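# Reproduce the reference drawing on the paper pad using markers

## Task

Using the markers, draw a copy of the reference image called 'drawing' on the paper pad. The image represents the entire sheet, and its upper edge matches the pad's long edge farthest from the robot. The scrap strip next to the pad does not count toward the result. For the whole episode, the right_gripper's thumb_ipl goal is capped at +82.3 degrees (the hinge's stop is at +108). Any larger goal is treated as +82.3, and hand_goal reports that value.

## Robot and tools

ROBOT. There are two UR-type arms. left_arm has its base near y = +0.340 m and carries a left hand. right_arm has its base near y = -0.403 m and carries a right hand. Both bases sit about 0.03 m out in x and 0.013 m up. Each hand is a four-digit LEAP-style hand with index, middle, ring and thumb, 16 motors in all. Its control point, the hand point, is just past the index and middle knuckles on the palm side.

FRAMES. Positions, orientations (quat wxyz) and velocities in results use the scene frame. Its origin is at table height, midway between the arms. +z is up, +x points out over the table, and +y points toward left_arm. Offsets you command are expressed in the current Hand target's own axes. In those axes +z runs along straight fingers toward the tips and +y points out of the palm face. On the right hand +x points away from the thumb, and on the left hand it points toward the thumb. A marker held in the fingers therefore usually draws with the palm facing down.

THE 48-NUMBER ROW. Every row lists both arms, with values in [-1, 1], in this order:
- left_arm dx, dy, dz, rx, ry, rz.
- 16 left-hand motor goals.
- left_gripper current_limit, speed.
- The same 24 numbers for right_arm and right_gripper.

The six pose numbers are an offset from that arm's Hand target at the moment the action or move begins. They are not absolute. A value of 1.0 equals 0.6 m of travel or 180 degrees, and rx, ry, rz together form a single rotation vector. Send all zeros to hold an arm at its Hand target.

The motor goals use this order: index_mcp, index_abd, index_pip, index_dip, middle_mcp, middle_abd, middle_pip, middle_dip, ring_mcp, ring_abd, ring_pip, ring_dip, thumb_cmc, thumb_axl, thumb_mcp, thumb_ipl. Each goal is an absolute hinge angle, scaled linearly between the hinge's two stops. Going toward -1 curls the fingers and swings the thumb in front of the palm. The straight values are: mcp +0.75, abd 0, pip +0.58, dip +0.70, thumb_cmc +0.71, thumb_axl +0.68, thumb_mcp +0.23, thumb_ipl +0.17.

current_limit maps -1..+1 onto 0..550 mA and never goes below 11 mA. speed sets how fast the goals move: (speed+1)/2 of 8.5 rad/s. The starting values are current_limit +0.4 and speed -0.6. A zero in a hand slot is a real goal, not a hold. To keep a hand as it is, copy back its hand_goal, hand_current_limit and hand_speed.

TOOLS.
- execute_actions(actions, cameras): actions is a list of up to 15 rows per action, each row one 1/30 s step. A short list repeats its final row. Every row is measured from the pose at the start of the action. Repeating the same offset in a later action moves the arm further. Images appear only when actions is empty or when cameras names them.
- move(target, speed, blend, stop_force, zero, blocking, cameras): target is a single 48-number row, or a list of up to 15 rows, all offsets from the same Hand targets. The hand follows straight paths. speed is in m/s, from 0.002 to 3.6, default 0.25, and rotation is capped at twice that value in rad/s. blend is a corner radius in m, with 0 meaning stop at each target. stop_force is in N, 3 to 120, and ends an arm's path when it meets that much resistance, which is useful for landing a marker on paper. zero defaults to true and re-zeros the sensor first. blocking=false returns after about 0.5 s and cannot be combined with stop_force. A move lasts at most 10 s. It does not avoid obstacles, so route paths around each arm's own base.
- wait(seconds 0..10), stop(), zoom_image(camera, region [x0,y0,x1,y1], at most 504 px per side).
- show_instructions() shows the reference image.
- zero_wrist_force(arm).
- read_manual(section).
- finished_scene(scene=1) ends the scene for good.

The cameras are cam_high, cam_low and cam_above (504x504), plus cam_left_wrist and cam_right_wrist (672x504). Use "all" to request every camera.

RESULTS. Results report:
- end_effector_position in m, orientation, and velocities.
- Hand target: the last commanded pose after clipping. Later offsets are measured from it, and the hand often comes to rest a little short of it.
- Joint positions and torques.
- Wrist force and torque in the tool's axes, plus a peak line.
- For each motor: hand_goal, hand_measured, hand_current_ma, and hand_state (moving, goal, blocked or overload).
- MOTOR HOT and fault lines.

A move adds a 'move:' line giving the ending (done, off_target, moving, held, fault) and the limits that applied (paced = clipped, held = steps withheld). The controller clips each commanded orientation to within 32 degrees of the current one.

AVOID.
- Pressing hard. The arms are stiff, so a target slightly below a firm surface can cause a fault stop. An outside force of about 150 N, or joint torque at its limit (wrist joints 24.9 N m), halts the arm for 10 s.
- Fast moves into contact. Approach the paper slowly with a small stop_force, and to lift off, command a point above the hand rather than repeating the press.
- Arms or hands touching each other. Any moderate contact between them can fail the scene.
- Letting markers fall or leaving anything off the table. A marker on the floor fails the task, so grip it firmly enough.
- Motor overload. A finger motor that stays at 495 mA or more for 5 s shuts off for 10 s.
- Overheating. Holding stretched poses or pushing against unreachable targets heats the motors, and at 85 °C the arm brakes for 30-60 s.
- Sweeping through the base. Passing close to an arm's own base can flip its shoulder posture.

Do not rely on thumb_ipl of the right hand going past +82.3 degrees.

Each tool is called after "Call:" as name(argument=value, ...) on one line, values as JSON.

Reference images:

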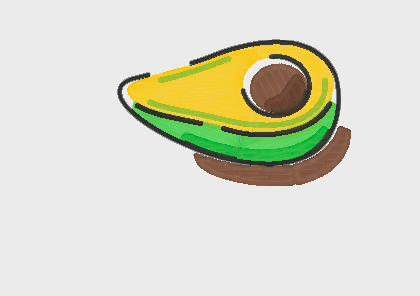

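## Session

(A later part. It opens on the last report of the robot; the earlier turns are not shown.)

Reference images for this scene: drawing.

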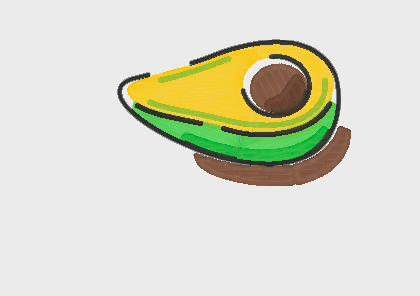

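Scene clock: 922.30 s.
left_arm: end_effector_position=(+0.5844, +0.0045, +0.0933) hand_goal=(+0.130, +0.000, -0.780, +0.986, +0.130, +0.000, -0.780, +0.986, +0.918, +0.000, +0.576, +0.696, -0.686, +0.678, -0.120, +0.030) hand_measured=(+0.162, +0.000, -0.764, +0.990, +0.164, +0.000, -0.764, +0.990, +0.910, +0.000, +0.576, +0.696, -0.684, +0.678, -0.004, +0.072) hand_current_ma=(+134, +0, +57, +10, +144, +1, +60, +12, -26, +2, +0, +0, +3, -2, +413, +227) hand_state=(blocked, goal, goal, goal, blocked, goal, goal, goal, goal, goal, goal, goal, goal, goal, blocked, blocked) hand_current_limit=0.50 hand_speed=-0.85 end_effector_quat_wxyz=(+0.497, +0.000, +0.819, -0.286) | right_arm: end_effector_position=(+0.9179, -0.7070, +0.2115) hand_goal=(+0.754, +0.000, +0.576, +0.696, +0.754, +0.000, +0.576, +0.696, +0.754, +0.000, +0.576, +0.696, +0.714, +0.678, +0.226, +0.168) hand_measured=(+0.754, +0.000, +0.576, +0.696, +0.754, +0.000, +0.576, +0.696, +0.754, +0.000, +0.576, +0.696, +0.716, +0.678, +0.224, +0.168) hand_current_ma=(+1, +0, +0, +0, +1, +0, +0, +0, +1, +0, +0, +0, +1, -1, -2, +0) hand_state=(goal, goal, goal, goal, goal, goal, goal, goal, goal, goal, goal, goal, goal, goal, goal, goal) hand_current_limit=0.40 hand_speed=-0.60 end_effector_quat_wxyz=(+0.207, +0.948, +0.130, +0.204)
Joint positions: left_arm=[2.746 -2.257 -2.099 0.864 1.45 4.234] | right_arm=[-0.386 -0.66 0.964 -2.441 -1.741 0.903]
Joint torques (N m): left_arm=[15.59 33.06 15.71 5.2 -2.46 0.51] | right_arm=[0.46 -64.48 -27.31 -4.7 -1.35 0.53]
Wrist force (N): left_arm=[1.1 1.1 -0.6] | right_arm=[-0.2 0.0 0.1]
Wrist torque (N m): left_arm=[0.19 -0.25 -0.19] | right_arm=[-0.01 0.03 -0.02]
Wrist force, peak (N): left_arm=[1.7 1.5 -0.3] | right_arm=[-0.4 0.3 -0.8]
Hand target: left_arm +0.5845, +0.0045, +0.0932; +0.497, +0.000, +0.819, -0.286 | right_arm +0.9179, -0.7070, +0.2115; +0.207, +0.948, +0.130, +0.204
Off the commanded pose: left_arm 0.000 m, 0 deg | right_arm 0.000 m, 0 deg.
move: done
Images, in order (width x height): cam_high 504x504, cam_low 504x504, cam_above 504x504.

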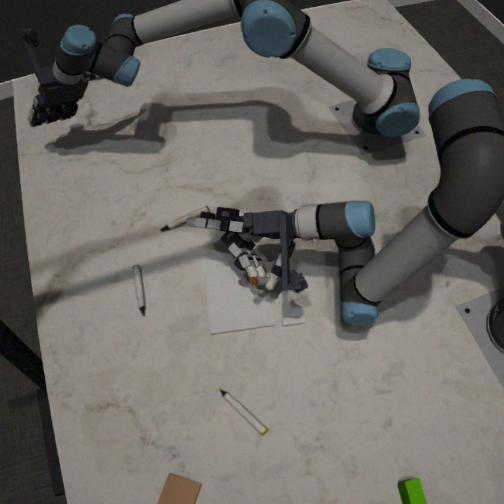

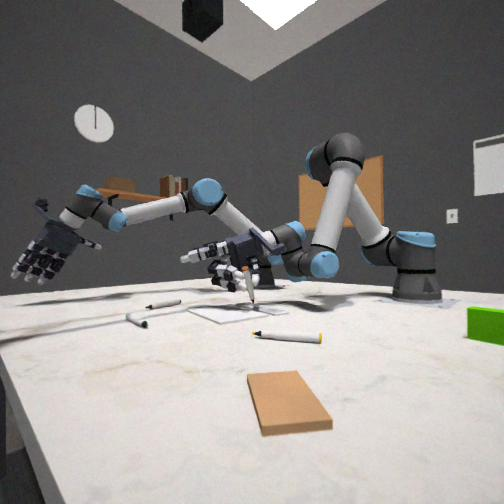

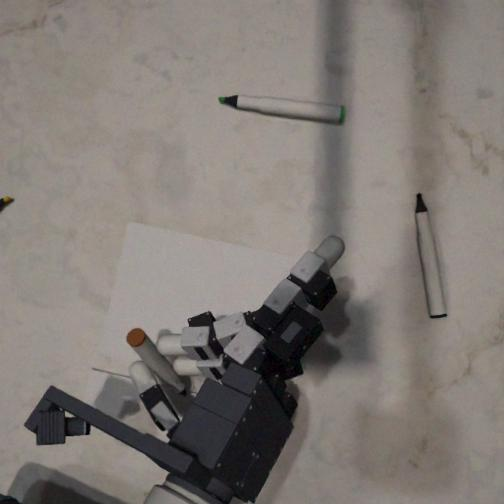

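Call:
move(target=[0.061,0.0352,0.0257,0,0,0, 0.13,0,-0.78,0.985, 0.13,0,-0.78,0.985, 0.918,0,0.576,0.696, -0.686,0.677,-0.12,0.03, 0.5,-0.85, 0,0,0,0,0,0, 0.754,0,0.576,0.696, 0.754,0,0.576,0.696, 0.754,0,0.576,0.696, 0.714,0.678,0.226,0.168, 0.4,-0.6], speed=0.008, stop_force=3, cameras=["cam_above","cam_low"])

Call:
zoom_image(camera="cam_above", region=[80, 320, 240, 480])

Call:
zoom_image(camera="cam_low", region=[180, 220, 320, 360])

Scene clock: 938.03 s.
left_arm: end_effector_position=(+0.5845, +0.0045, +0.0482) hand_goal=(+0.130, +0.000, -0.780, +0.986, +0.130, +0.000, -0.780, +0.986, +0.918, +0.000, +0.576, +0.696, -0.686, +0.678, -0.120, +0.030) hand_measured=(+0.144, +0.010, -0.780, +0.986, +0.132, +0.002, -0.774, +0.990, +0.910, +0.000, +0.576, +0.696, -0.714, +0.668, -0.072, +0.054) hand_current_ma=(+56, +32, +1, +0, +8, +7, +21, +10, -26, +2, +0, +0, -108, -46, +260, +120) hand_state=(goal, goal, goal, goal, goal, goal, goal, goal, goal, goal, goal, goal, blocked, goal, blocked, blocked) hand_current_limit=0.50 hand_speed=-0.85 end_effector_quat_wxyz=(+0.497, +0.000, +0.819, -0.286) | right_arm: end_effector_position=(+0.9179, -0.7070, +0.2115) hand_goal=(+0.754, +0.000, +0.576, +0.696, +0.754, +0.000, +0.576, +0.696, +0.754, +0.000, +0.576, +0.696, +0.714, +0.678, +0.226, +0.168) hand_measured=(+0.754, +0.000, +0.576, +0.696, +0.754, +0.000, +0.576, +0.696, +0.754, +0.000, +0.576, +0.696, +0.716, +0.678, +0.224, +0.168) hand_current_ma=(+1, +0, +0, +0, +1, +0, +0, +0, +1, +0, +0, +0, +1, -1, -2, +0) hand_state=(goal, goal, goal, goal, goal, goal, goal, goal, goal, goal, goal, goal, goal, goal, goal, goal) hand_current_limit=0.40 hand_speed=-0.60 end_effector_quat_wxyz=(+0.207, +0.948, +0.130, +0.204)
Joint positions: left_arm=[2.746 -2.373 -2.08 0.961 1.45 4.234] | right_arm=[-0.386 -0.66 0.964 -2.441 -1.741 0.903]
Joint torques (N m): left_arm=[15.45 35.31 14.25 5.24 -2.48 2.13] | right_arm=[0.03 -64.7 -27.77 -4.75 -1.34 0.48]
Wrist force (N): left_arm=[1.2 1.0 -0.4] | right_arm=[0.2 0.4 -0.2]
Wrist torque (N m): left_arm=[0.15 -0.26 -0.18] | right_arm=[0.07 -0.01 0.03]
Wrist force, peak (N): left_arm=[1.3 1.2 -0.7] | right_arm=[-0.5 0.0 -0.4]
Hand target: left_arm +0.5845, +0.0045, +0.0482; +0.497, +0.000, +0.819, -0.286 | right_arm +0.9179, -0.7070, +0.2115; +0.207, +0.948, +0.130, +0.204
Off the commanded pose: left_arm 0.000 m, 0 deg | right_arm 0.000 m, 0 deg.
move: done
Images, in order (width x height): cam_low 504x504, cam_above 504x504.

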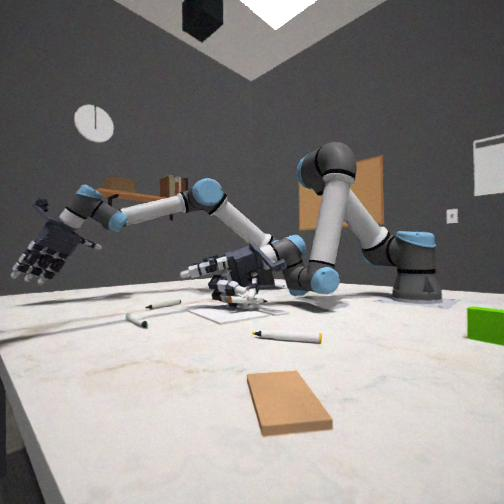

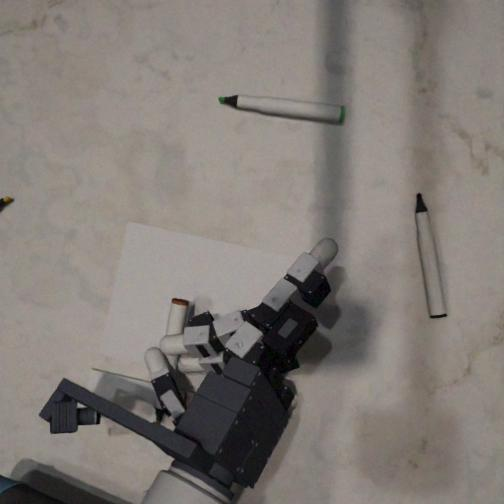

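Scaled by 3.150 from the camera's 504x504 image, which has a finer 720x720 frame.

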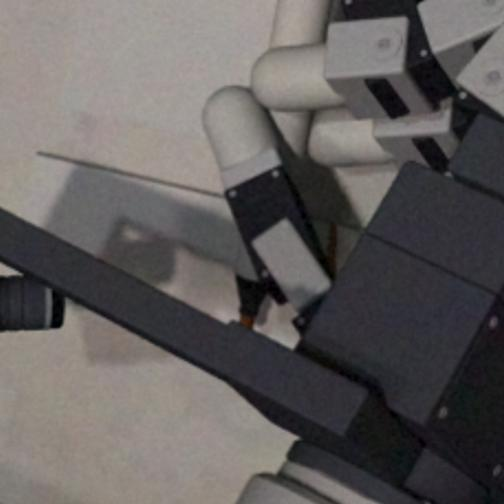

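Scaled by 3.600 from the camera's 504x504 image, which has a finer 720x720 frame.

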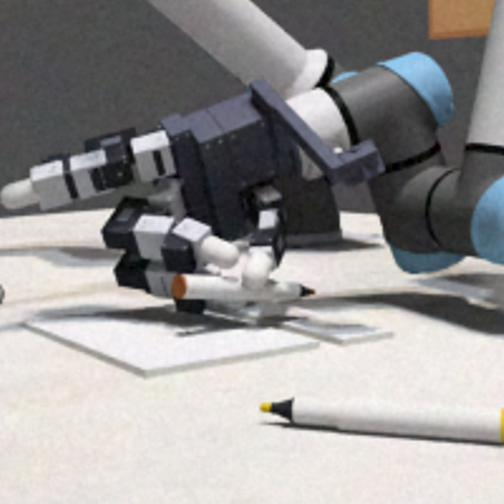

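Call:
move(target=[-0.061,-0.0352,-0.0257,0,0,0, 0.13,0,-0.78,0.985, 0.13,0,-0.78,0.985, 0.918,0,0.576,0.696, -0.686,0.677,-0.12,0.03, 0.5,-0.85, 0,0,0,0,0,0, 0.754,0,0.576,0.696, 0.754,0,0.576,0.696, 0.754,0,0.576,0.696, 0.714,0.678,0.226,0.168, 0.4,-0.6], speed=0.02, cameras=["cam_above","cam_low","cam_left_wrist"])

Call:
zoom_image(camera="cam_above", region=[80, 300, 240, 460])

Call:
zoom_image(camera="cam_low", region=[180, 220, 320, 360])

Scene clock: 1018.80 s.
left_arm: end_effector_position=(+0.5845, +0.0046, +0.0932) hand_goal=(+0.130, +0.000, -0.780, +0.986, +0.130, +0.000, -0.780, +0.986, +0.918, +0.000, +0.576, +0.696, -0.686, +0.678, -0.120, +0.030) hand_measured=(+0.144, +0.010, -0.780, +0.986, +0.132, +0.002, -0.774, +0.990, +0.910, +0.000, +0.576, +0.696, -0.714, +0.668, -0.072, +0.054) hand_current_ma=(+56, +32, +1, +0, +8, +7, +20, +10, -26, +2, +0, +0, -108, -46, +260, +120) hand_state=(goal, goal, goal, goal, goal, goal, goal, goal, goal, goal, goal, goal, blocked, goal, blocked, blocked) hand_current_limit=0.50 hand_speed=-0.85 end_effector_quat_wxyz=(+0.497, +0.000, +0.819, -0.286) | right_arm: end_effector_position=(+0.9179, -0.7070, +0.2115) hand_goal=(+0.754, +0.000, +0.576, +0.696, +0.754, +0.000, +0.576, +0.696, +0.754, +0.000, +0.576, +0.696, +0.714, +0.678, +0.226, +0.168) hand_measured=(+0.754, +0.000, +0.576, +0.696, +0.754, +0.000, +0.576, +0.696, +0.754, +0.000, +0.576, +0.696, +0.716, +0.678, +0.224, +0.168) hand_current_ma=(+1, +0, +0, +0, +1, +0, +0, +0, +1, +0, +0, +0, +1, -1, -2, +0) hand_state=(goal, goal, goal, goal, goal, goal, goal, goal, goal, goal, goal, goal, goal, goal, goal, goal) hand_current_limit=0.40 hand_speed=-0.60 end_effector_quat_wxyz=(+0.207, +0.948, +0.130, +0.204)
Joint positions: left_arm=[2.746 -2.257 -2.099 0.864 1.45 4.234] | right_arm=[-0.386 -0.66 0.964 -2.441 -1.741 0.903]
Joint torques (N m): left_arm=[-10.16 49.42 2 0.33 2.18 0] | right_arm=[0.96 -65.17 -27.77 -4.8 -1.42 0.54]
Wrist force (N): left_arm=[1.1 1.0 -0.6] | right_arm=[-0.3 0.2 -0.2]
Wrist torque (N m): left_arm=[0.17 -0.24 -0.20] | right_arm=[0.05 0.04 -0.02]
Wrist force, peak (N): left_arm=[1.5 1.1 -0.5] | right_arm=[-0.3 0.3 -0.5]
Hand target: left_arm +0.5845, +0.0045, +0.0932; +0.497, +0.000, +0.819, -0.286 | right_arm +0.9179, -0.7070, +0.2115; +0.207, +0.948, +0.130, +0.204
Off the commanded pose: left_arm 0.000 m, 0 deg | right_arm 0.000 m, 0 deg.
move: done
Images, in order (width x height): cam_low 504x504, cam_above 504x504, cam_left_wrist 672x504.

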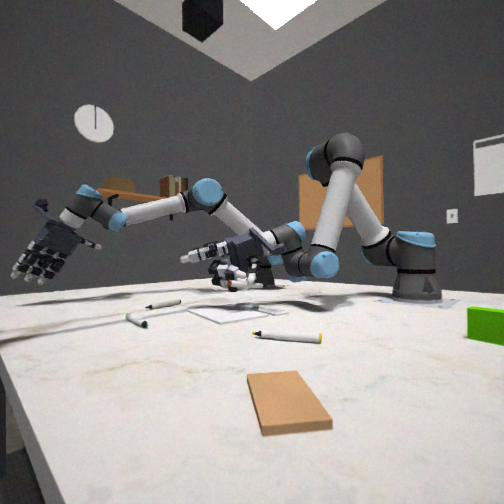

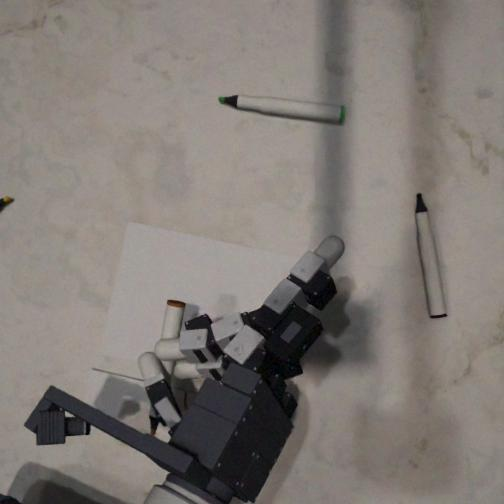

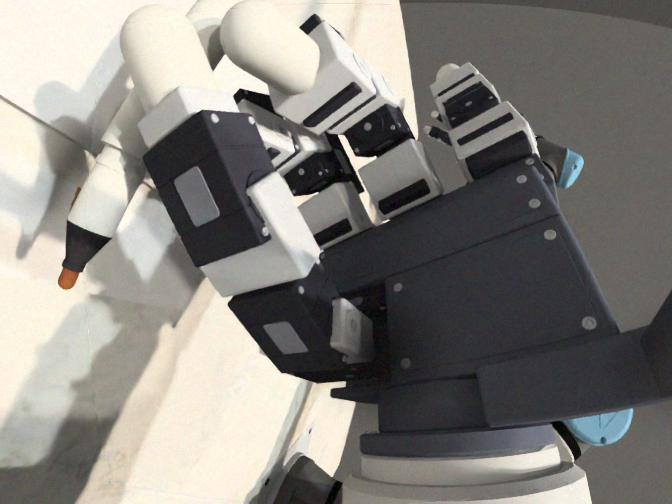

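Scaled by 3.150 from the camera's 504x504 image, which has a finer 720x720 frame.

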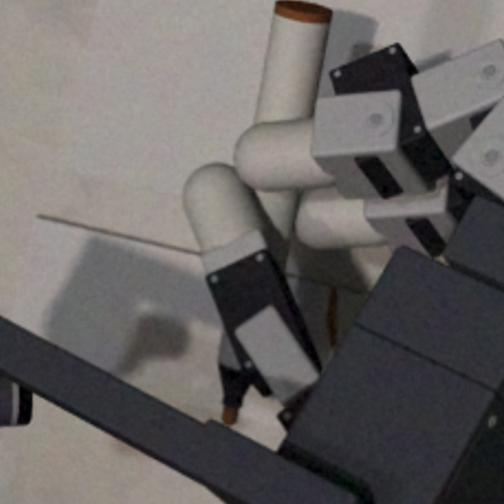

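Scaled by 3.600 from the camera's 504x504 image, which has a finer 720x720 frame.

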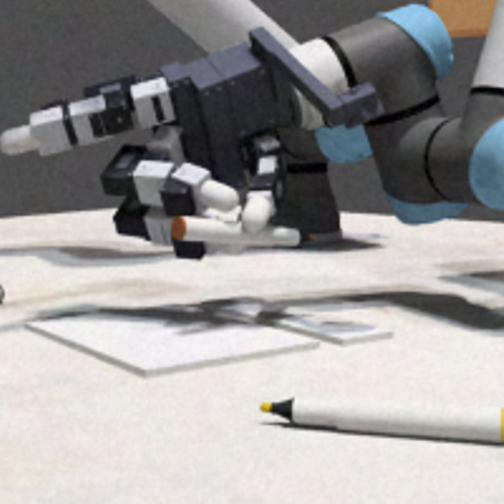

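Call:
move(target=[-0.1357,0.255,-0.1737,0,0,-0.1594, 0.13,0,-0.78,0.985, 0.13,0,-0.78,0.985, 0.918,0,0.576,0.696, -0.686,0.677,-0.12,0.03, 0.5,-0.85, 0,0,0,0,0,0, 0.754,0,0.576,0.696, 0.754,0,0.576,0.696, 0.754,0,0.576,0.696, 0.714,0.678,0.226,0.168, 0.4,-0.6], speed=0.08, cameras=["cam_above","cam_low","cam_high","cam_left_wrist"])

Call:
zoom_image(camera="cam_above", region=[70, 340, 310, 480])

Call:
zoom_image(camera="cam_low", region=[220, 200, 360, 340])

Scene clock: 1267.13 s.
left_arm: end_effector_position=(+0.5843, +0.2045, +0.1233) hand_goal=(+0.130, +0.000, -0.780, +0.986, +0.130, +0.000, -0.780, +0.986, +0.918, +0.000, +0.576, +0.696, -0.686, +0.678, -0.120, +0.030) hand_measured=(+0.144, +0.010, -0.778, +0.986, +0.130, +0.002, -0.774, +0.990, +0.910, +0.000, +0.576, +0.696, -0.714, +0.668, -0.072, +0.054) hand_current_ma=(+56, +32, +3, +0, +3, +7, +20, +10, -26, +2, +0, +0, -110, -46, +260, +120) hand_state=(goal, goal, goal, goal, goal, goal, goal, goal, goal, goal, goal, goal, blocked, goal, blocked, blocked) hand_current_limit=0.50 hand_speed=-0.85 end_effector_quat_wxyz=(+0.411, -0.203, +0.793, -0.401) | right_arm: end_effector_position=(+0.9179, -0.7070, +0.2115) hand_goal=(+0.754, +0.000, +0.576, +0.696, +0.754, +0.000, +0.576, +0.696, +0.754, +0.000, +0.576, +0.696, +0.714, +0.678, +0.226, +0.168) hand_measured=(+0.754, +0.000, +0.576, +0.696, +0.754, +0.000, +0.576, +0.696, +0.754, +0.000, +0.576, +0.696, +0.716, +0.678, +0.224, +0.168) hand_current_ma=(+1, +0, +0, +0, +1, +0, +0, +0, +1, +0, +0, +0, +1, -1, -2, +0) hand_state=(goal, goal, goal, goal, goal, goal, goal, goal, goal, goal, goal, goal, goal, goal, goal, goal) hand_current_limit=0.40 hand_speed=-0.60 end_effector_quat_wxyz=(+0.207, +0.948, +0.130, +0.204)
Joint positions: left_arm=[3.327 -2.015 -2.343 0.77 0.912 3.974] | right_arm=[-0.386 -0.66 0.964 -2.441 -1.741 0.903]
Joint torques (N m): left_arm=[15.1 40.25 2.7 0.37 -2.84 -2.36] | right_arm=[0.59 -66.46 -28.14 -4.73 -1.64 0.46]
Wrist force (N): left_arm=[0.7 1.3 -0.3] | right_arm=[-0.3 0.1 0.0]
Wrist torque (N m): left_arm=[0.16 -0.19 -0.17] | right_arm=[0.01 0.04 -0.03]
Wrist force, peak (N): left_arm=[1.2 1.6 -0.5] | right_arm=[-0.5 0.4 0.1]
Hand target: left_arm +0.5843, +0.2045, +0.1233; +0.411, -0.203, +0.793, -0.401 | right_arm +0.9179, -0.7070, +0.2115; +0.207, +0.948, +0.130, +0.204
Off the commanded pose: left_arm 0.000 m, 0 deg | right_arm 0.000 m, 0 deg.
move: done
Images, in order (width x height): cam_high 504x504, cam_low 504x504, cam_above 504x504, cam_left_wrist 672x504.

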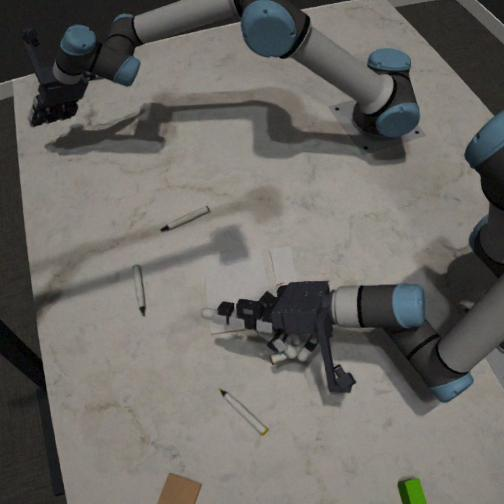

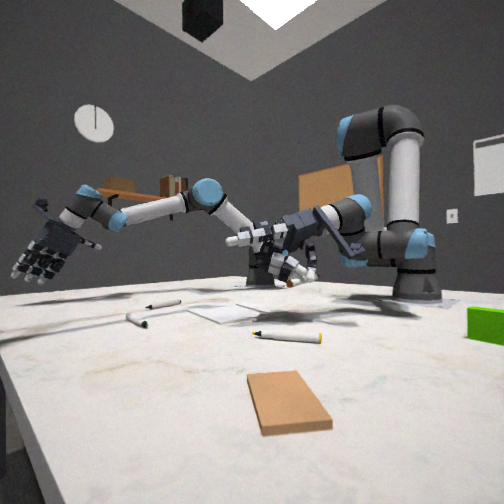

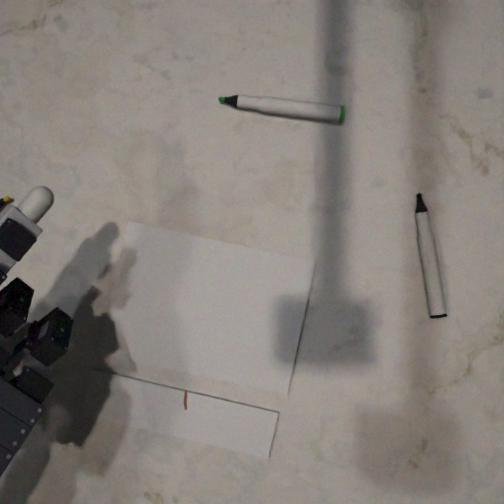

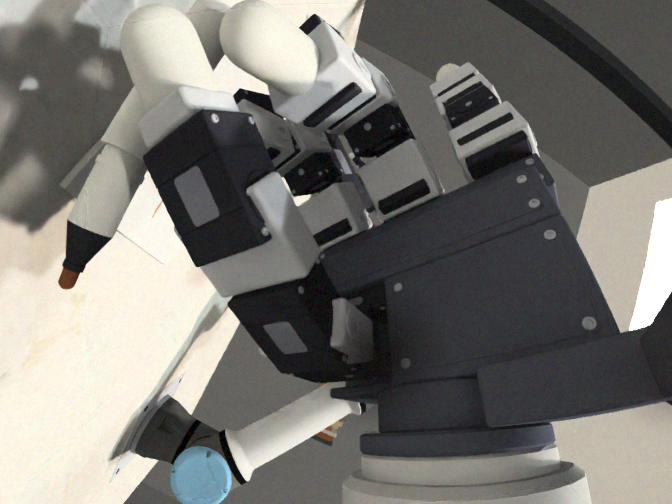

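Scaled by 2.100 from the camera's 504x504 image, which has a finer 720x720 frame.

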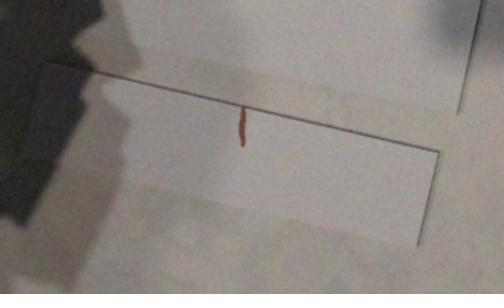

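Scaled by 3.600 from the camera's 504x504 image, which has a finer 720x720 frame.

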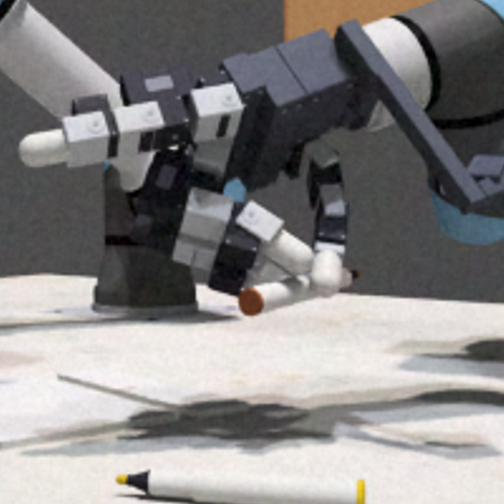

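Call:
move(target=[0.0407,0.0669,0.0285,0.0394,-0.0361,0.0284, 0.13,0,-0.78,0.985, 0.13,0,-0.78,0.985, 0.918,0,0.576,0.696, -0.686,0.677,-0.12,0.03, 0.5,-0.85, 0,0,0,0,0,0, 0.754,0,0.576,0.696, 0.754,0,0.576,0.696, 0.754,0,0.576,0.696, 0.714,0.678,0.226,0.168, 0.4,-0.6], speed=0.06, cameras=["cam_low","cam_high"])

Call:
zoom_image(camera="cam_low", region=[220, 220, 360, 360])

Call:
zoom_image(camera="cam_high", region=[200, 250, 380, 430])

Scene clock: 1301.57 s.
left_arm: end_effector_position=(+0.5844, +0.2045, +0.0733) hand_goal=(+0.130, +0.000, -0.780, +0.986, +0.130, +0.000, -0.780, +0.986, +0.918, +0.000, +0.576, +0.696, -0.686, +0.678, -0.120, +0.030) hand_measured=(+0.144, +0.010, -0.778, +0.986, +0.130, +0.002, -0.774, +0.990, +0.910, +0.000, +0.576, +0.696, -0.714, +0.668, -0.072, +0.054) hand_current_ma=(+56, +32, +3, +0, +1, +7, +20, +10, -26, +2, +0, +0, -110, -46, +260, +120) hand_state=(goal, goal, goal, goal, goal, goal, goal, goal, goal, goal, goal, goal, blocked, goal, blocked, blocked) hand_current_limit=0.50 hand_speed=-0.85 end_effector_quat_wxyz=(+0.484, -0.164, +0.751, -0.418) | right_arm: end_effector_position=(+0.9179, -0.7070, +0.2115) hand_goal=(+0.754, +0.000, +0.576, +0.696, +0.754, +0.000, +0.576, +0.696, +0.754, +0.000, +0.576, +0.696, +0.714, +0.678, +0.226, +0.168) hand_measured=(+0.754, +0.000, +0.576, +0.696, +0.754, +0.000, +0.576, +0.696, +0.754, +0.000, +0.576, +0.696, +0.716, +0.678, +0.224, +0.168) hand_current_ma=(+1, +0, +0, +0, +1, +0, +0, +0, +1, +0, +0, +0, +1, -1, -2, +0) hand_state=(goal, goal, goal, goal, goal, goal, goal, goal, goal, goal, goal, goal, goal, goal, goal, goal) hand_current_limit=0.40 hand_speed=-0.60 end_effector_quat_wxyz=(+0.207, +0.948, +0.130, +0.204)
Joint positions: left_arm=[3.342 -2.308 -2.341 1.271 0.885 3.936] | right_arm=[-0.386 -0.66 0.964 -2.441 -1.741 0.903]
Joint torques (N m): left_arm=[15.63 26.88 9.32 4.62 -2.68 -2.42] | right_arm=[0.83 -66.22 -27.81 -4.75 -1.6 0.57]
Wrist force (N): left_arm=[1.0 1.4 -0.1] | right_arm=[-0.1 0.0 -0.4]
Wrist torque (N m): left_arm=[0.10 -0.24 -0.17] | right_arm=[0.02 0.02 -0.01]
Wrist force, peak (N): left_arm=[1.2 1.7 0.0] | right_arm=[0.0 0.0 -0.7]
Hand target: left_arm +0.5844, +0.2045, +0.0733; +0.484, -0.164, +0.751, -0.418 | right_arm +0.9179, -0.7070, +0.2115; +0.207, +0.948, +0.130, +0.204
Off the commanded pose: left_arm 0.000 m, 0 deg | right_arm 0.000 m, 0 deg.
move: done
Images, in order (width x height): cam_high 504x504, cam_low 504x504.

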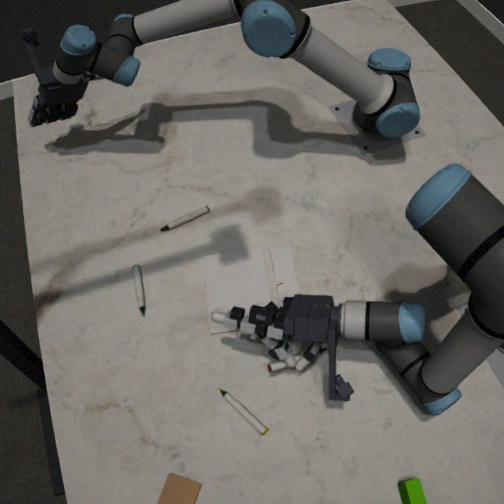

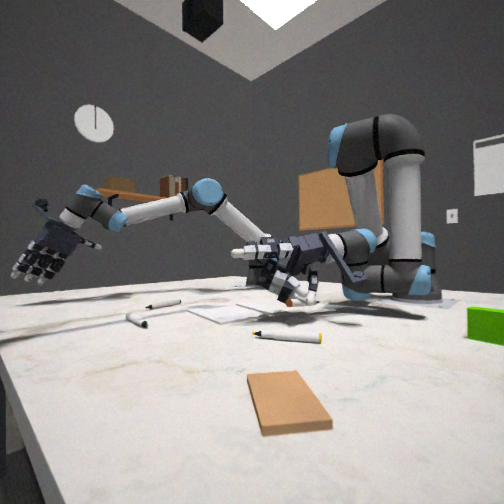

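Scaled by 3.600 from the camera's 504x504 image, which has a finer 720x720 frame.

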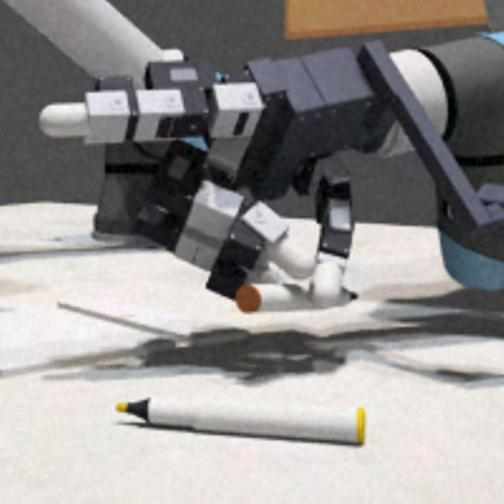

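Scaled by 2.800 from the camera's 504x504 image, which has a finer 720x720 frame.

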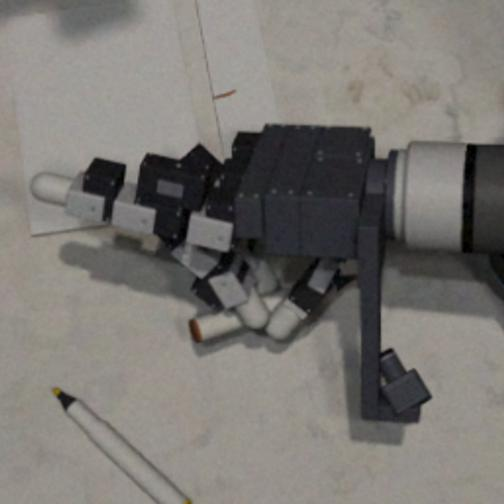

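Call:
move(target=[0.0443,0.059,0.0137,0,0,0, 0.13,0,-0.78,0.985, 0.13,0,-0.78,0.985, 0.918,0,0.576,0.696, -0.686,0.677,-0.12,0.03, 0.5,-0.85, 0,0,0,0,0,0, 0.754,0,0.576,0.696, 0.754,0,0.576,0.696, 0.754,0,0.576,0.696, 0.714,0.678,0.226,0.168, 0.4,-0.6], speed=0.01, stop_force=3, cameras=["cam_low","cam_high"])

Call:
zoom_image(camera="cam_low", region=[220, 220, 360, 360])

Call:
zoom_image(camera="cam_high", region=[220, 290, 360, 430])

Scene clock: 1318.77 s.
left_arm: end_effector_position=(+0.5843, +0.2045, +0.0372) hand_goal=(+0.130, +0.000, -0.780, +0.986, +0.130, +0.000, -0.780, +0.986, +0.918, +0.000, +0.576, +0.696, -0.686, +0.678, -0.120, +0.030) hand_measured=(+0.144, +0.010, -0.778, +0.986, +0.130, +0.002, -0.774, +0.990, +0.910, +0.000, +0.576, +0.696, -0.714, +0.668, -0.072, +0.054) hand_current_ma=(+56, +32, +3, +0, +0, +7, +20, +10, -26, +2, +0, +0, -111, -46, +259, +120) hand_state=(goal, goal, goal, goal, goal, goal, goal, goal, goal, goal, goal, goal, blocked, goal, blocked, blocked) hand_current_limit=0.50 hand_speed=-0.85 end_effector_quat_wxyz=(+0.484, -0.164, +0.751, -0.418) | right_arm: end_effector_position=(+0.9179, -0.7070, +0.2115) hand_goal=(+0.754, +0.000, +0.576, +0.696, +0.754, +0.000, +0.576, +0.696, +0.754, +0.000, +0.576, +0.696, +0.714, +0.678, +0.226, +0.168) hand_measured=(+0.754, +0.000, +0.576, +0.696, +0.754, +0.000, +0.576, +0.696, +0.754, +0.000, +0.576, +0.696, +0.716, +0.678, +0.224, +0.168) hand_current_ma=(+1, +0, +0, +0, +1, +0, +0, +0, +1, +0, +0, +0, +1, -1, -2, +0) hand_state=(goal, goal, goal, goal, goal, goal, goal, goal, goal, goal, goal, goal, goal, goal, goal, goal) hand_current_limit=0.40 hand_speed=-0.60 end_effector_quat_wxyz=(+0.207, +0.948, +0.130, +0.204)
Joint positions: left_arm=[3.342 -2.425 -2.313 1.359 0.885 3.936] | right_arm=[-0.386 -0.66 0.964 -2.441 -1.741 0.903]
Joint torques (N m): left_arm=[2 36.6 1.06 2.5 -0.37 0.15] | right_arm=[0.79 -66.43 -28.36 -4.69 -1.8 0.47]
Wrist force (N): left_arm=[0.8 1.4 -0.1] | right_arm=[-0.2 -0.3 0.3]
Wrist torque (N m): left_arm=[0.10 -0.22 -0.20] | right_arm=[-0.06 0.01 -0.02]
Wrist force, peak (N): left_arm=[1.6 2.3 -0.1] | right_arm=[-0.5 -0.4 0.1]
Hand target: left_arm +0.5843, +0.2045, +0.0372; +0.484, -0.164, +0.751, -0.418 (not the last commanded pose) | right_arm +0.9179, -0.7070, +0.2115; +0.207, +0.948, +0.130, +0.204
Off the commanded pose: left_arm 0.009 m, 0 deg | right_arm 0.000 m, 0 deg.
FORCE FAULT: contact force on the left arm reached its limit, and that arm stopped. The contact can be on any part of that arm, not only on its tool. That arm's remaining commands of this call were not run. That arm is still stopped at the end of this call. That arm stays stopped for about 10 more seconds. Until then a move that you send moves the other arm only, and its call returns only when the move has ended. Once the stop has ended, the next robot result says so. If the stop ends while you think or write, that arm runs what you send next, counted from a new Hand target: where the arm stands when the stop ends. While its stop runs, that arm, its gripper or tool too, takes no new command. Until it ends, the stop uses up actions while you think or wait. An arm that is not stopped still takes commands.
move: fault (left_arm)
Images, in order (width x height): cam_high 504x504, cam_low 504x504.

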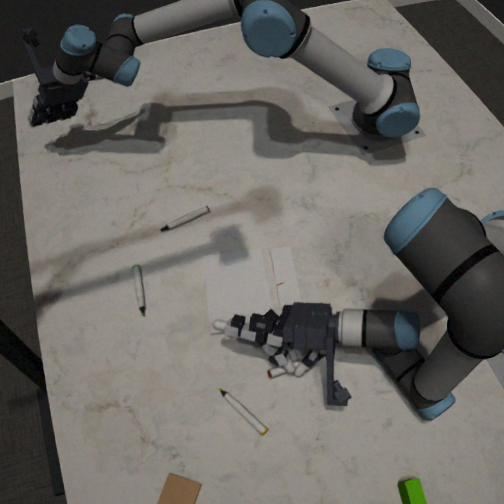

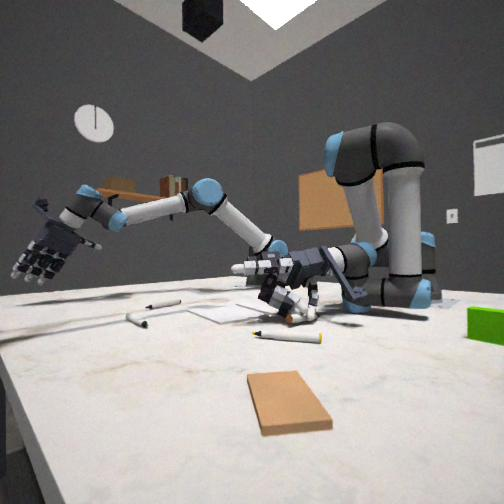

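Scaled by 3.600 from the camera's 504x504 image, which has a finer 720x720 frame.

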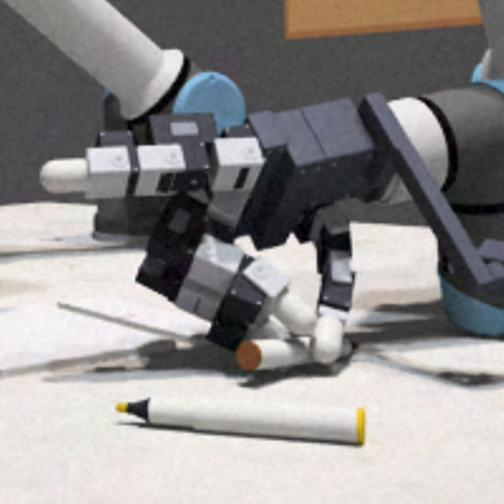

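Scaled by 3.600 from the camera's 504x504 image, which has a finer 720x720 frame.

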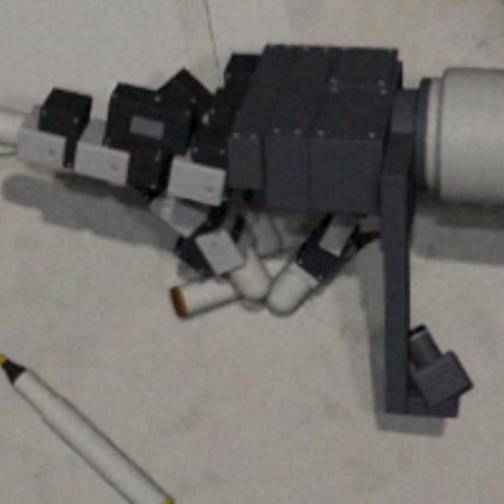

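Call:
wait(seconds=4, cameras=["cam_low","cam_high","cam_left_wrist"])

Call:
zoom_image(camera="cam_low", region=[260, 270, 340, 350])

Call:
zoom_image(camera="cam_high", region=[250, 330, 350, 430])

Scene clock: 1336.60 s.
left_arm: end_effector_position=(+0.5843, +0.2045, +0.0372) hand_goal=(+0.130, +0.000, -0.780, +0.986, +0.130, +0.000, -0.780, +0.986, +0.918, +0.000, +0.576, +0.696, -0.686, +0.678, -0.120, +0.030) hand_measured=(+0.144, +0.010, -0.778, +0.986, +0.130, +0.002, -0.774, +0.990, +0.910, +0.000, +0.576, +0.696, -0.714, +0.668, -0.072, +0.054) hand_current_ma=(+56, +32, +3, +0, +0, +7, +20, +10, -26, +2, +0, +0, -111, -46, +259, +120) hand_state=(goal, goal, goal, goal, goal, goal, goal, goal, goal, goal, goal, goal, blocked, goal, blocked, blocked) hand_current_limit=0.50 hand_speed=-0.85 end_effector_quat_wxyz=(+0.484, -0.164, +0.751, -0.418) | right_arm: end_effector_position=(+0.9179, -0.7070, +0.2115) hand_goal=(+0.754, +0.000, +0.576, +0.696, +0.754, +0.000, +0.576, +0.696, +0.754, +0.000, +0.576, +0.696, +0.714, +0.678, +0.226, +0.168) hand_measured=(+0.754, +0.000, +0.576, +0.696, +0.754, +0.000, +0.576, +0.696, +0.754, +0.000, +0.576, +0.696, +0.716, +0.678, +0.224, +0.168) hand_current_ma=(+1, +0, +0, +0, +1, +0, +0, +0, +1, +0, +0, +0, +1, -1, -2, +0) hand_state=(goal, goal, goal, goal, goal, goal, goal, goal, goal, goal, goal, goal, goal, goal, goal, goal) hand_current_limit=0.40 hand_speed=-0.60 end_effector_quat_wxyz=(+0.207, +0.948, +0.130, +0.204)
Joint positions: left_arm=[3.342 -2.425 -2.313 1.359 0.885 3.936] | right_arm=[-0.386 -0.66 0.964 -2.441 -1.741 0.903]
Joint torques (N m): left_arm=[1.8 38.41 1.32 2.25 -0.29 0.03] | right_arm=[0.86 -68.25 -27.48 -4.73 -1.75 0.38]
Wrist force (N): left_arm=[0.8 1.4 0.1] | right_arm=[0.1 -0.2 -0.1]
Wrist torque (N m): left_arm=[0.08 -0.21 -0.20] | right_arm=[-0.02 -0.01 0.01]
Wrist force, peak (N): left_arm=[1.3 1.6 0.2] | right_arm=[-0.6 0.2 -0.4]
Hand target: left_arm +0.5843, +0.2045, +0.0372; +0.484, -0.164, +0.751, -0.418 (not the last commanded pose) | right_arm +0.9179, -0.7070, +0.2115; +0.207, +0.948, +0.130, +0.204
Off the commanded pose: left_arm 0.009 m, 0 deg | right_arm 0.000 m, 0 deg.
FORCE FAULT, CONTINUED: the left arm's stop, for the force fault that an earlier result reported, is over. The rest of the stop counts as 20 of the actions that you can send in this scene. That arm's target is now where it stood when the stop ended, not its last command. That arm accepts commands again.
wait: 4.00 s; at rest from the start
Images, in order (width x height): cam_high 504x504, cam_low 504x504, cam_left_wrist 672x504.

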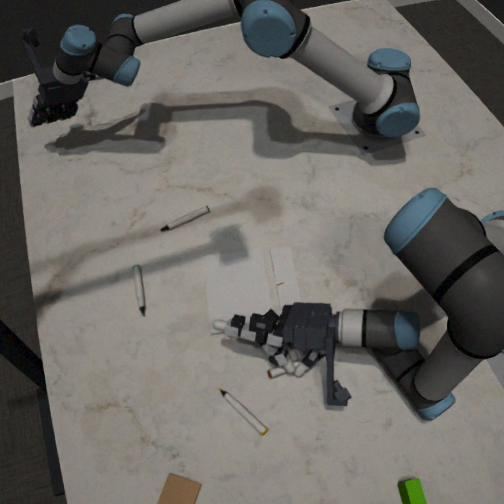

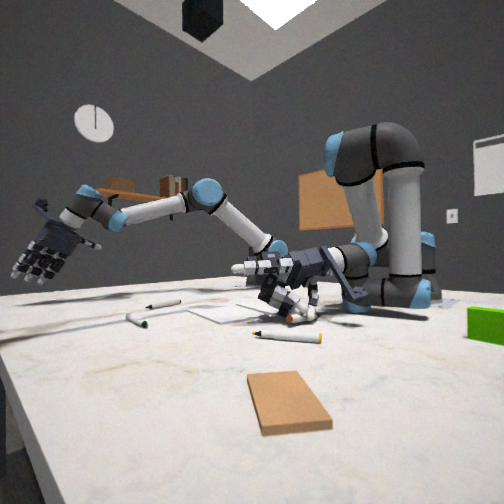

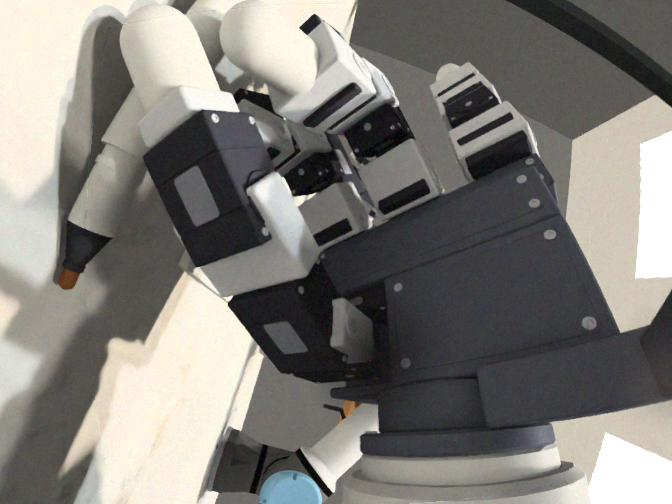

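Scaled by 6.300 from the camera's 504x504 image, which has a finer 720x720 frame.

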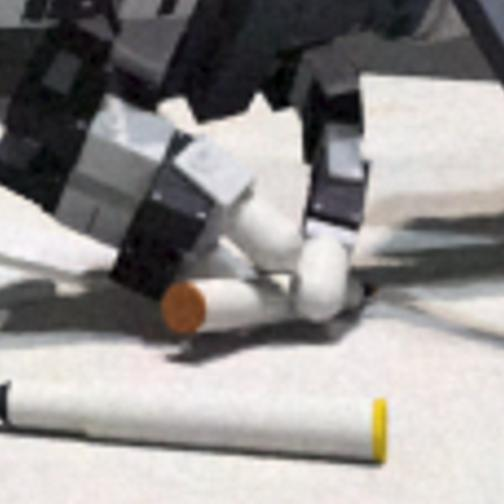

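Scaled by 5.040 from the camera's 504x504 image, which has a finer 720x720 frame.

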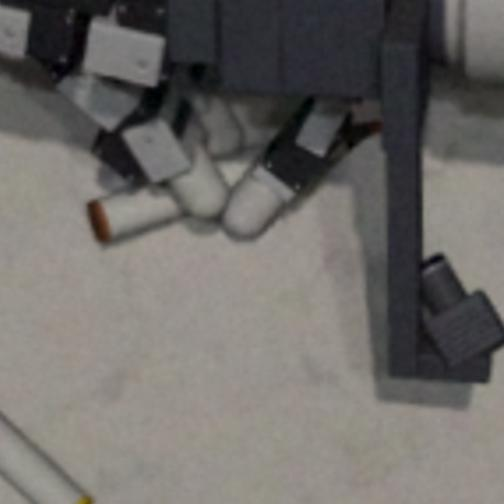

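Call:
move(target=[0.00295,0.0039,0.0009,-0.0089,0.00667,0, 0.13,0,-0.78,0.985, 0.13,0,-0.78,0.985, 0.918,0,0.576,0.696, -0.686,0.677,-0.12,0.03, 0.5,-0.85, 0,0,0,0,0,0, 0.754,0,0.576,0.696, 0.754,0,0.576,0.696, 0.754,0,0.576,0.696, 0.714,0.678,0.226,0.168, 0.4,-0.6], speed=0.01, cameras=["cam_low"])

Call:
zoom_image(camera="cam_low", region=[260, 270, 340, 350])

Scene clock: 1353.50 s.
left_arm: end_effector_position=(+0.5843, +0.2045, +0.0342) hand_goal=(+0.130, +0.000, -0.780, +0.986, +0.130, +0.000, -0.780, +0.986, +0.918, +0.000, +0.576, +0.696, -0.686, +0.678, -0.120, +0.030) hand_measured=(+0.148, +0.010, -0.784, +0.986, +0.130, +0.002, -0.774, +0.990, +0.910, +0.000, +0.576, +0.696, -0.714, +0.668, -0.072, +0.054) hand_current_ma=(+65, +26, -13, +0, +0, +7, +20, +10, -26, +2, +0, +0, -111, -46, +259, +120) hand_state=(goal, goal, goal, goal, goal, goal, goal, goal, goal, goal, goal, goal, blocked, goal, blocked, blocked) hand_current_limit=0.50 hand_speed=-0.85 end_effector_quat_wxyz=(+0.474, -0.167, +0.762, -0.409) | right_arm: end_effector_position=(+0.9179, -0.7070, +0.2115) hand_goal=(+0.754, +0.000, +0.576, +0.696, +0.754, +0.000, +0.576, +0.696, +0.754, +0.000, +0.576, +0.696, +0.714, +0.678, +0.226, +0.168) hand_measured=(+0.754, +0.000, +0.576, +0.696, +0.754, +0.000, +0.576, +0.696, +0.754, +0.000, +0.576, +0.696, +0.716, +0.678, +0.224, +0.168) hand_current_ma=(+1, +0, +0, +0, +1, +0, +0, +0, +1, +0, +0, +0, +1, -1, -2, +0) hand_state=(goal, goal, goal, goal, goal, goal, goal, goal, goal, goal, goal, goal, goal, goal, goal, goal) hand_current_limit=0.40 hand_speed=-0.60 end_effector_quat_wxyz=(+0.207, +0.948, +0.130, +0.204)
Joint positions: left_arm=[3.334 -2.408 -2.317 1.303 0.899 3.961] | right_arm=[-0.386 -0.66 0.964 -2.441 -1.741 0.903]
Joint torques (N m): left_arm=[-12.22 44.32 -6.02 -0.54 2.18 2.56] | right_arm=[0.87 -68.28 -27.92 -4.63 -1.72 0.53]
Wrist force (N): left_arm=[-0.6 -1.2 0.5] | right_arm=[-0.2 -0.1 -0.7]
Wrist torque (N m): left_arm=[0.01 -0.24 -0.26] | right_arm=[0.04 0.04 -0.02]
Wrist force, peak (N): left_arm=[1.2 1.5 0.0] | right_arm=[-0.2 -0.1 -0.7]
Hand target: left_arm +0.5843, +0.2045, +0.0342; +0.474, -0.167, +0.762, -0.409 | right_arm +0.9179, -0.7070, +0.2115; +0.207, +0.948, +0.130, +0.204
Off the commanded pose: left_arm 0.000 m, 0 deg | right_arm 0.000 m, 0 deg.
move: done
Images, in order (width x height): cam_low 504x504.

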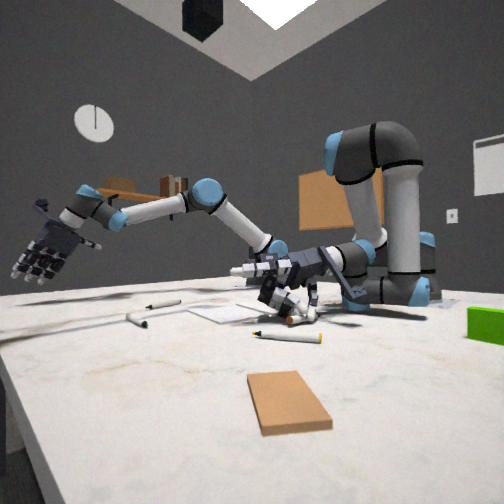

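Scaled by 6.300 from the camera's 504x504 image, which has a finer 720x720 frame.

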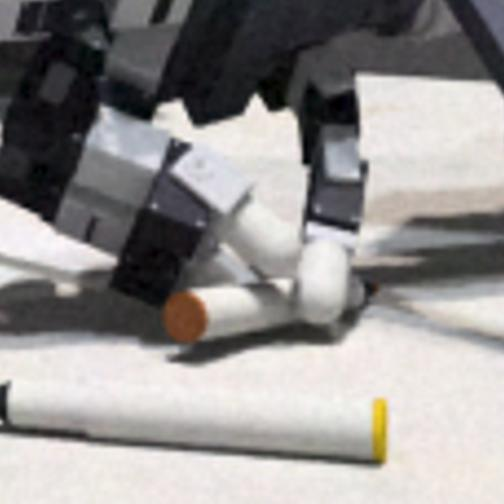

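Call:
move(target=[0,0,0,0,0,0, 0.15,0,-0.78,0.985, 0.13,0,-0.78,0.985, 0.918,0,0.576,0.696, -0.686,0.677,0.2247,0.06, 0.3,-0.92, 0,0,0,0,0,0, 0.754,0,0.576,0.696, 0.754,0,0.576,0.696, 0.754,0,0.576,0.696, 0.714,0.678,0.226,0.168, 0.4,-0.6], speed=0.02, cameras=["cam_low","cam_high"])

Call:
zoom_image(camera="cam_low", region=[260, 270, 340, 350])

Call:
zoom_image(camera="cam_high", region=[250, 330, 350, 430])

Scene clock: 1363.53 s.
left_arm: end_effector_position=(+0.5843, +0.2045, +0.0342) hand_goal=(+0.150, +0.000, -0.780, +0.986, +0.130, +0.000, -0.780, +0.986, +0.918, +0.000, +0.576, +0.696, -0.686, +0.678, +0.224, +0.060) hand_measured=(+0.150, +0.004, -0.786, +0.986, +0.130, +0.002, -0.774, +0.990, +0.910, +0.000, +0.576, +0.696, -0.684, +0.678, +0.220, +0.062) hand_current_ma=(+1, +11, -22, -1, +0, +7, +20, +10, -26, +2, +0, +0, +9, -3, -15, +7) hand_state=(goal, goal, goal, goal, goal, goal, goal, goal, goal, goal, goal, goal, goal, goal, goal, goal) hand_current_limit=0.30 hand_speed=-0.92 end_effector_quat_wxyz=(+0.474, -0.167, +0.762, -0.409) | right_arm: end_effector_position=(+0.9179, -0.7070, +0.2115) hand_goal=(+0.754, +0.000, +0.576, +0.696, +0.754, +0.000, +0.576, +0.696, +0.754, +0.000, +0.576, +0.696, +0.714, +0.678, +0.226, +0.168) hand_measured=(+0.754, +0.000, +0.576, +0.696, +0.754, +0.000, +0.576, +0.696, +0.754, +0.000, +0.576, +0.696, +0.716, +0.678, +0.224, +0.168) hand_current_ma=(+1, +0, +0, +0, +1, +0, +0, +0, +1, +0, +0, +0, +1, -1, -2, +0) hand_state=(goal, goal, goal, goal, goal, goal, goal, goal, goal, goal, goal, goal, goal, goal, goal, goal) hand_current_limit=0.40 hand_speed=-0.60 end_effector_quat_wxyz=(+0.207, +0.948, +0.130, +0.204)
Joint positions: left_arm=[3.334 -2.408 -2.317 1.303 0.899 3.961] | right_arm=[-0.386 -0.66 0.964 -2.441 -1.741 0.903]
Joint torques (N m): left_arm=[-11 44.62 -2.32 2.12 -0.37 2.21] | right_arm=[0.54 -67.82 -28.06 -4.57 -1.83 0.66]
Wrist force (N): left_arm=[0.7 0.5 0.2] | right_arm=[-0.5 0.1 0.2]
Wrist torque (N m): left_arm=[0.06 -0.23 -0.28] | right_arm=[-0.01 0.06 -0.03]
Wrist force, peak (N): left_arm=[-0.7 -1.7 0.6] | right_arm=[-0.4 0.4 -0.5]
Hand target: left_arm +0.5843, +0.2045, +0.0342; +0.474, -0.167, +0.762, -0.409 | right_arm +0.9179, -0.7070, +0.2115; +0.207, +0.948, +0.130, +0.204
Off the commanded pose: left_arm 0.000 m, 0 deg | right_arm 0.000 m, 0 deg.
move: done
Images, in order (width x height): cam_high 504x504, cam_low 504x504.

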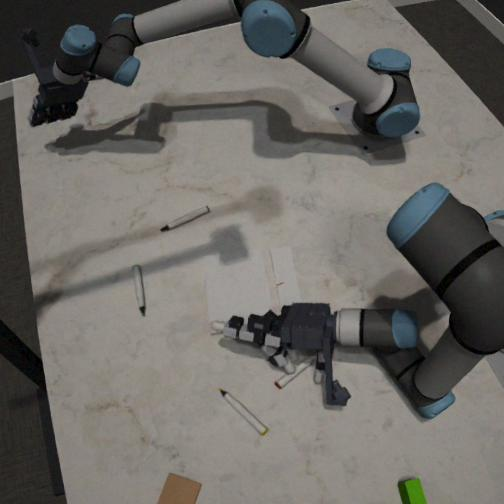

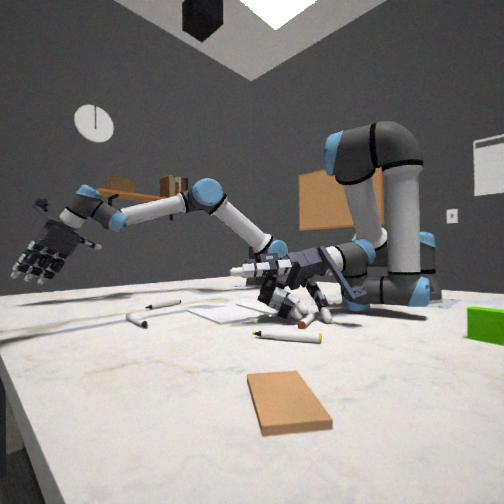

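Scaled by 6.300 from the camera's 504x504 image, which has a finer 720x720 frame.

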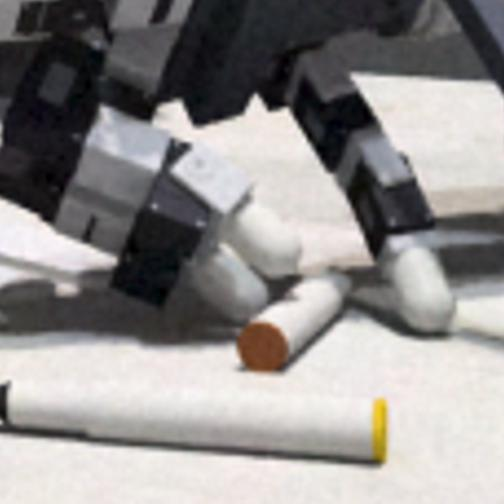

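Scaled by 5.040 from the camera's 504x504 image, which has a finer 720x720 frame.

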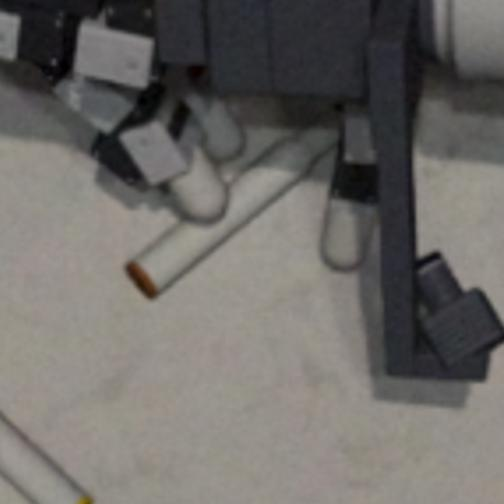

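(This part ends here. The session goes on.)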